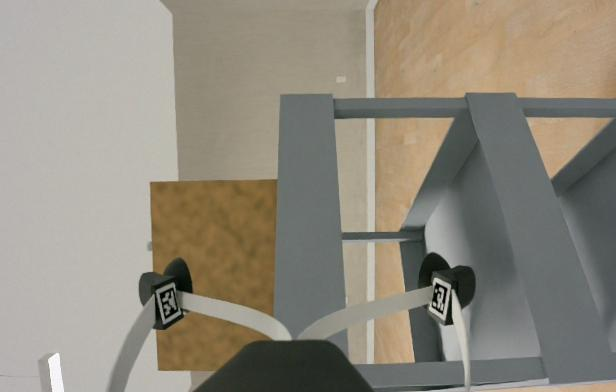

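Request:
move --blocking false --r2 '{"base":{"translate_m":0.21,"strafe_m":0.02}}'

Request:
wait --seconds 2

Request:
move --blocking false --r2 '{"joints":{"arm_m":0.175},"contact_limits":{"arm_m":0.05},"pace":"slow"}'

Request:
wait --seconds 2.5 --cameras '["r2_wrist_camera"]'

Request:
move --blocking false --r2 '{"joints":{"gripper_m":-0.01}}'

Request:
wait --seconds 2 --cameras '["r2_wrist_camera","r2_head_camera"]'

Scene clock: 918.60 s.
move: r2 moving
r1: as last shown
r1.lidar_m: 0.64 0.50 1.25 1.31 4.63 3.01 1.65 1.38 1.38 1.34 1.13 1.08
r1.motor_effort: lift_m=+21(21) arm_m=+4(4) wheel_0=+22(22) wheel_1=+6(7) wheel_2=+9(9)
r1.servo_current: wrist_yaw_rad=78(78) wrist_pitch_rad=39(46) wrist_roll_rad=52(65) gripper_m=59(65)
r1.contact_limits: translate_m 1
r1.wrist_depth_mm: - - - 166 209 183 - / - - - 174 210 181 165 / - - - 172 211 183 166 / - - 1281 164 213 184 167 / - - 1308 168 218 184 167 / - - 183 168 206 185 168 / - 141 177 164 207 182 -
r2.base_odometry: x=-1.218 y=-3.208 heading=+1.068
r2.turned_by_wheels: +0.000
r2.turned_by_imu: +0.001
r2.base_tilt: forward=-0.7 right=+0.0
r2.lidar_m: 0.60 0.91 1.36 0.83 0.91 1.47 1.01 1.07 1.57 1.91 2.03 0.82
r2.base_status: translate_m moving; strafe_m moving
r2.joint_positions: lift_m=+0.652 arm_m=+0.000 wrist_yaw_rad=+0.002 wrist_pitch_rad=-0.001 wrist_roll_rad=+1.569 gripper_m=+0.135
r2.joint_status: not commanded
r2.measured_speeds: translate_m=+0.122 strafe_m=+0.014 rotate_rad=-0.002 lift_m=+0.000 arm_m=+0.000 wrist_yaw_rad=+0.000 wrist_pitch_rad=+0.000 wrist_roll_rad=+0.000
r2.motor_effort: lift_m=+14(14) arm_m=-7(7) wheel_0=+6(9) wheel_1=+8(9) wheel_2=-11(12)
r2.servo_current: wrist_yaw_rad=46(59) wrist_pitch_rad=39(46) wrist_roll_rad=46(59) gripper_m=52(52)
r2.hand_pose: x=+0.4597 y=-0.0869 z=+0.8308 quat_wxyz=(+0.708, +0.706, +0.000, +0.001) (m; r2's base frame)
r2.wrist_depth_mm: - - - - - 1618 1138 / - - - - - 1537 1118 / - - - - - 559 1042 / - - 559 559 - - 500 / - - 564 559 - - 459 / - - 559 158 199 183 427 / - - 564 - 960 - 397
pictures: none

Scene clock: 920.23 s.
earlier move: r2 done
r1.base_odometry: x=-2.303 y=+1.113 heading=-0.066
r1.turned_by_wheels: +0.000
r1.turned_by_imu: +0.000
r1.base_tilt: forward=-1.6 right=+1.2
r1.lidar_m: 0.66 0.51 1.18 1.30 4.66 3.03 1.64 1.37 1.35 1.36 1.12 1.05
r1.base_status: not commanded
r1.joint_positions: lift_m=+0.800 arm_m=+0.200 wrist_yaw_rad=+1.381 wrist_pitch_rad=+0.003 wrist_roll_rad=+0.000 gripper_m=-0.034
r1.joint_status: not commanded
r1.measured_speeds: all 0
r1.motor_effort: lift_m=+21(21) arm_m=+3(4) wheel_0=+22(22) wheel_1=+6(7) wheel_2=+9(9)
r1.servo_current: wrist_yaw_rad=59(85) wrist_pitch_rad=39(52) wrist_roll_rad=59(72) gripper_m=65(65)
r1.contact_limits: translate_m 1
r1.hand_pose: x=+0.5112 y=+0.2667 z=+0.9771 quat_wxyz=(+0.771, -0.001, +0.001, +0.637) (m; r1's base frame)
r1.wrist_depth_mm: - - - 166 208 183 - / - - - 174 210 181 165 / - - - 172 211 182 166 / - - 1308 164 213 183 167 / - - 1281 169 217 185 167 / - - 183 168 206 185 168 / - 141 176 164 208 182 -
r2.base_odometry: x=-1.147 y=-3.043 heading=+1.068
r2.turned_by_wheels: +0.000
r2.turned_by_imu: +0.000
r2.base_tilt: forward=-0.7 right=+0.1
r2.lidar_m: 0.42 0.62 2.87 0.82 0.84 1.35 1.18 1.26 1.82 1.93 2.07 0.60
r2.base_status: done
r2.joint_positions: lift_m=+0.652 arm_m=+0.000 wrist_yaw_rad=+0.002 wrist_pitch_rad=-0.001 wrist_roll_rad=+1.569 gripper_m=+0.135
r2.joint_status: not commanded
r2.measured_speeds: all 0
r2.motor_effort: lift_m=+14(15) arm_m=-7(7) wheel_0=+3(9) wheel_1=+3(10) wheel_2=-3(14)
r2.servo_current: wrist_yaw_rad=39(59) wrist_pitch_rad=39(46) wrist_roll_rad=52(59) gripper_m=46(59)
r2.hand_pose: x=+0.4596 y=-0.0869 z=+0.8308 quat_wxyz=(+0.708, +0.706, +0.000, +0.001) (m; r2's base frame)
r2.wrist_depth_mm: - - - - - 1576 1025 / - - - - - 1661 473 / - - - - - 1921 - / - 377 377 - - - - / - 382 379 - 931 - - / - 379 379 156 199 - - / - 384 382 - - - -
wait: 1.63 of 2 s (r2 has come to rest)
pictures: none

Scene clock: 920.73 s.
move: r2 moving
r1: as last shown
r1.lidar_m: 0.65 0.52 1.18 1.30 4.66 3.01 1.63 1.37 1.38 1.34 1.11 1.07
r1.motor_effort: lift_m=+21(21) arm_m=+4(4) wheel_0=+21(22) wheel_1=+6(7) wheel_2=+9(9)
r1.servo_current: wrist_yaw_rad=59(72) wrist_pitch_rad=33(52) wrist_roll_rad=39(59) gripper_m=59(65)
r1.contact_limits: translate_m 1
r1.wrist_depth_mm: - - - 166 209 183 - / - - - 174 209 181 165 / - - - 172 210 183 166 / - - 1281 164 213 183 167 / - - 1281 168 219 184 167 / - - 183 168 205 186 168 / - 141 176 164 207 181 -
r2.base_odometry: x=-1.147 y=-3.043 heading=+1.068
r2.turned_by_wheels: +0.000
r2.turned_by_imu: +0.000
r2.base_tilt: forward=-0.7 right=+0.0
r2.lidar_m: 0.41 0.61 2.86 0.84 0.87 1.36 1.19 1.29 1.86 1.93 2.05 0.59
r2.base_status: not commanded
r2.joint_positions: lift_m=+0.652 arm_m=+0.012 wrist_yaw_rad=+0.002 wrist_pitch_rad=-0.001 wrist_roll_rad=+1.569 gripper_m=+0.135
r2.joint_status: arm_m moving
r2.measured_speeds: translate_m=+0.000 strafe_m=+0.000 rotate_rad=+0.000 lift_m=+0.000 arm_m=+0.049 wrist_yaw_rad=+0.000 wrist_pitch_rad=+0.000 wrist_roll_rad=+0.000
r2.motor_effort: lift_m=+14(14) arm_m=+9(11) wheel_0=+2(3) wheel_1=+2(3) wheel_2=-3(3)
r2.servo_current: wrist_yaw_rad=39(52) wrist_pitch_rad=46(46) wrist_roll_rad=52(65) gripper_m=52(59)
r2.contact_limits: arm_m 0.05
r2.hand_pose: x=+0.4719 y=-0.0869 z=+0.8308 quat_wxyz=(+0.708, +0.706, +0.000, +0.001) (m; r2's base frame)
r2.wrist_depth_mm: - - - - - 1661 1078 / - - - - - 1708 477 / - - - - - 1983 - / - 366 368 - - - - / - 368 368 - - - - / - 366 370 156 198 - - / - 373 370 - - - -
pictures: none

Scene clock: 923.23 s.
earlier move: r2 moving
r1.base_odometry: x=-2.303 y=+1.113 heading=-0.066
r1.turned_by_wheels: +0.000
r1.turned_by_imu: +0.000
r1.base_tilt: forward=-1.6 right=+1.2
r1.lidar_m: 0.66 0.50 1.19 1.33 4.65 3.02 1.63 1.38 1.40 1.37 1.11 1.07
r1.base_status: not commanded
r1.joint_positions: lift_m=+0.800 arm_m=+0.200 wrist_yaw_rad=+1.381 wrist_pitch_rad=+0.003 wrist_roll_rad=+0.000 gripper_m=-0.034
r1.joint_status: not commanded
r1.measured_speeds: all 0
r1.motor_effort: lift_m=+21(21) arm_m=+3(4) wheel_0=+22(22) wheel_1=+7(7) wheel_2=+9(9)
r1.servo_current: wrist_yaw_rad=52(85) wrist_pitch_rad=52(52) wrist_roll_rad=46(72) gripper_m=65(65)
r1.contact_limits: translate_m 1
r1.hand_pose: x=+0.5112 y=+0.2667 z=+0.9771 quat_wxyz=(+0.771, -0.001, +0.001, +0.637) (m; r1's base frame)
r1.wrist_depth_mm: - - - 165 208 183 - / - - - 175 209 181 165 / - - - 172 211 182 165 / - - 1336 164 213 183 167 / - 1618 1308 168 219 185 167 / - - 183 168 206 186 168 / - 141 162 164 206 181 -
r2.base_odometry: x=-1.147 y=-3.043 heading=+1.068
r2.turned_by_wheels: +0.000
r2.turned_by_imu: +0.000
r2.base_tilt: forward=-0.7 right=+0.1
r2.lidar_m: 0.51 0.68 2.86 0.82 0.86 1.36 1.20 1.27 1.84 1.94 2.07 0.68
r2.base_status: not commanded
r2.joint_positions: lift_m=+0.652 arm_m=+0.175 wrist_yaw_rad=-0.003 wrist_pitch_rad=-0.001 wrist_roll_rad=+1.569 gripper_m=+0.135
r2.joint_status: arm_m moving
r2.measured_speeds: all 0
r2.motor_effort: lift_m=+14(15) arm_m=+9(14) wheel_0=+3(3) wheel_1=+3(3) wheel_2=-3(4)
r2.servo_current: wrist_yaw_rad=39(59) wrist_pitch_rad=46(46) wrist_roll_rad=52(65) gripper_m=52(59)
r2.contact_limits: arm_m 0.05
r2.hand_pose: x=+0.6338 y=-0.0883 z=+0.8308 quat_wxyz=(+0.708, +0.706, -0.001, -0.001) (m; r2's base frame)
r2.wrist_depth_mm: - - - - - - - / - - - - - 1661 421 / - - - - - 1618 459 / 273 274 273 - - 1921 - / 276 276 277 - 224 - - / 281 279 216 156 193 184 - / 285 283 286 - - 723 -
wait: 2.50 s; no rest
pictures: r2_wrist_camera
Images, in order (width x height): r2_wrist_camera 616x392.

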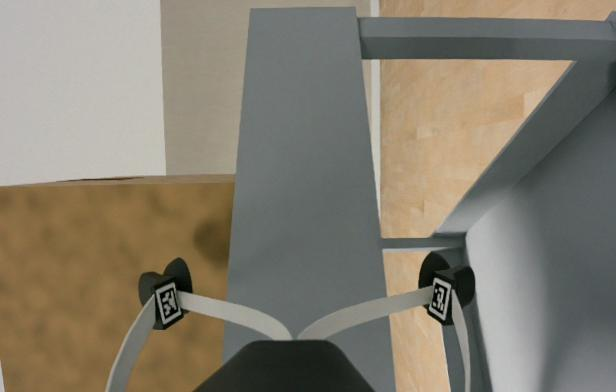

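Scene clock: 923.73 s.
earlier move: r2 done
move: r2 moving
r1: as last shown
r1.lidar_m: 0.64 0.50 1.20 1.34 4.64 3.03 1.65 1.37 1.38 1.33 1.11 1.04
r1.motor_effort: lift_m=+21(21) arm_m=+4(4) wheel_0=+21(22) wheel_1=+7(7) wheel_2=+9(9)
r1.servo_current: wrist_yaw_rad=52(91) wrist_pitch_rad=39(46) wrist_roll_rad=46(59) gripper_m=59(65)
r1.contact_limits: translate_m 1
r1.wrist_depth_mm: - - - 166 209 183 - / - - - 174 208 181 165 / - - - 172 211 182 166 / - - 1366 164 212 183 167 / - 1618 1308 168 218 185 167 / - - 183 167 205 185 168 / - 141 161 164 208 182 -
r2.base_odometry: x=-1.147 y=-3.043 heading=+1.068
r2.turned_by_wheels: +0.000
r2.turned_by_imu: +0.000
r2.base_tilt: forward=-0.7 right=+0.0
r2.lidar_m: 0.52 0.69 2.89 0.82 0.84 1.36 1.20 1.26 1.83 1.94 2.08 0.68
r2.base_status: not commanded
r2.joint_positions: lift_m=+0.652 arm_m=+0.175 wrist_yaw_rad=-0.003 wrist_pitch_rad=-0.001 wrist_roll_rad=+1.569 gripper_m=+0.123
r2.joint_status: gripper_m moving; the others done
r2.measured_speeds: all 0
r2.motor_effort: lift_m=+14(14) arm_m=+7(8) wheel_0=+3(3) wheel_1=+3(3) wheel_2=-3(3)
r2.servo_current: wrist_yaw_rad=59(59) wrist_pitch_rad=39(46) wrist_roll_rad=52(52) gripper_m=104(104)
r2.contact_limits: arm_m 0.05
r2.hand_pose: x=+0.6338 y=-0.0883 z=+0.8308 quat_wxyz=(+0.708, +0.706, -0.001, -0.001) (m; r2's base frame)
r2.wrist_depth_mm: - - - - - - - / - - - - - 1661 421 / - - - - - 1708 459 / 274 274 273 - - 1921 - / 277 276 276 - 220 - - / 281 278 197 - 190 177 - / 285 283 283 - - 723 -
pictures: none

Scene clock: 925.53 s.
earlier move: r2 done
r1.base_odometry: x=-2.303 y=+1.113 heading=-0.066
r1.turned_by_wheels: +0.000
r1.turned_by_imu: +0.000
r1.base_tilt: forward=-1.6 right=+1.2
r1.lidar_m: 0.65 0.50 1.18 1.34 4.65 3.01 1.63 1.36 1.38 1.34 1.12 1.05
r1.base_status: not commanded
r1.joint_positions: lift_m=+0.800 arm_m=+0.200 wrist_yaw_rad=+1.381 wrist_pitch_rad=+0.003 wrist_roll_rad=+0.000 gripper_m=-0.034
r1.joint_status: not commanded
r1.measured_speeds: all 0
r1.motor_effort: lift_m=+21(21) arm_m=+4(4) wheel_0=+21(22) wheel_1=+6(7) wheel_2=+9(9)
r1.servo_current: wrist_yaw_rad=72(91) wrist_pitch_rad=39(52) wrist_roll_rad=59(65) gripper_m=59(72)
r1.contact_limits: translate_m 1
r1.hand_pose: x=+0.5112 y=+0.2667 z=+0.9771 quat_wxyz=(+0.771, -0.001, +0.001, +0.637) (m; r1's base frame)
r1.wrist_depth_mm: - - - 166 209 183 - / - - - 174 210 181 165 / - - - 172 211 183 166 / - - 1308 164 213 183 167 / - 1661 1281 169 218 185 167 / - - 183 168 206 186 168 / - 149 175 164 207 182 -
r2.base_odometry: x=-1.147 y=-3.043 heading=+1.068
r2.turned_by_wheels: +0.000
r2.turned_by_imu: +0.000
r2.base_tilt: forward=-0.6 right=+0.1
r2.lidar_m: 0.51 0.64 2.90 0.80 0.85 1.37 1.18 1.24 1.83 1.92 2.07 0.66
r2.base_status: not commanded
r2.joint_positions: lift_m=+0.652 arm_m=+0.175 wrist_yaw_rad=-0.001 wrist_pitch_rad=+0.004 wrist_roll_rad=+1.569 gripper_m=-0.008
r2.joint_status: all done
r2.measured_speeds: all 0
r2.motor_effort: lift_m=+17(17) arm_m=+5(8) wheel_0=+2(3) wheel_1=+3(3) wheel_2=-3(4)
r2.servo_current: wrist_yaw_rad=52(59) wrist_pitch_rad=46(46) wrist_roll_rad=46(59) gripper_m=176(384)
r2.contact_limits: arm_m 0.05
r2.hand_pose: x=+0.6341 y=-0.0878 z=+0.8292 quat_wxyz=(+0.708, +0.707, +0.001, -0.002) (m; r2's base frame)
r2.wrist_depth_mm: - - - - - - - / - - - - - 1537 410 / - - - - - 1576 449 / 248 248 250 - - 1863 - / 250 251 252 - - - - / 253 252 181 180 175 164 - / 256 258 257 - - 691 -
wait: 1.80 of 2 s (r2 has come to rest)
pictures: r2_head_camera, r2_wrist_camera
Images, in order (width x height): r2_head_camera 420x560, r2_wrist_camera 616x392.

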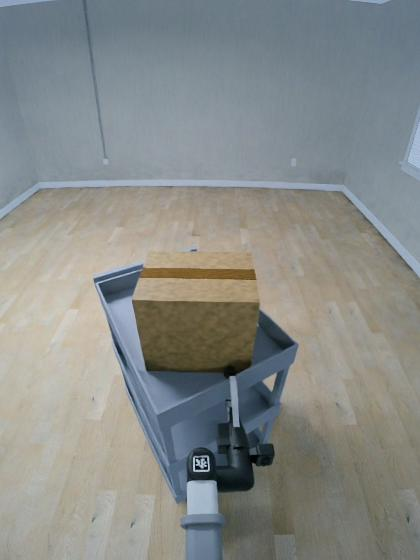

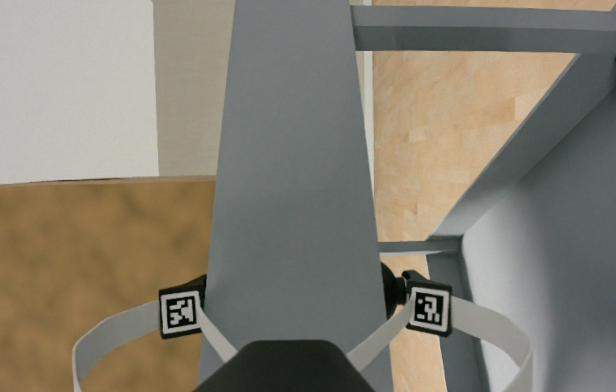

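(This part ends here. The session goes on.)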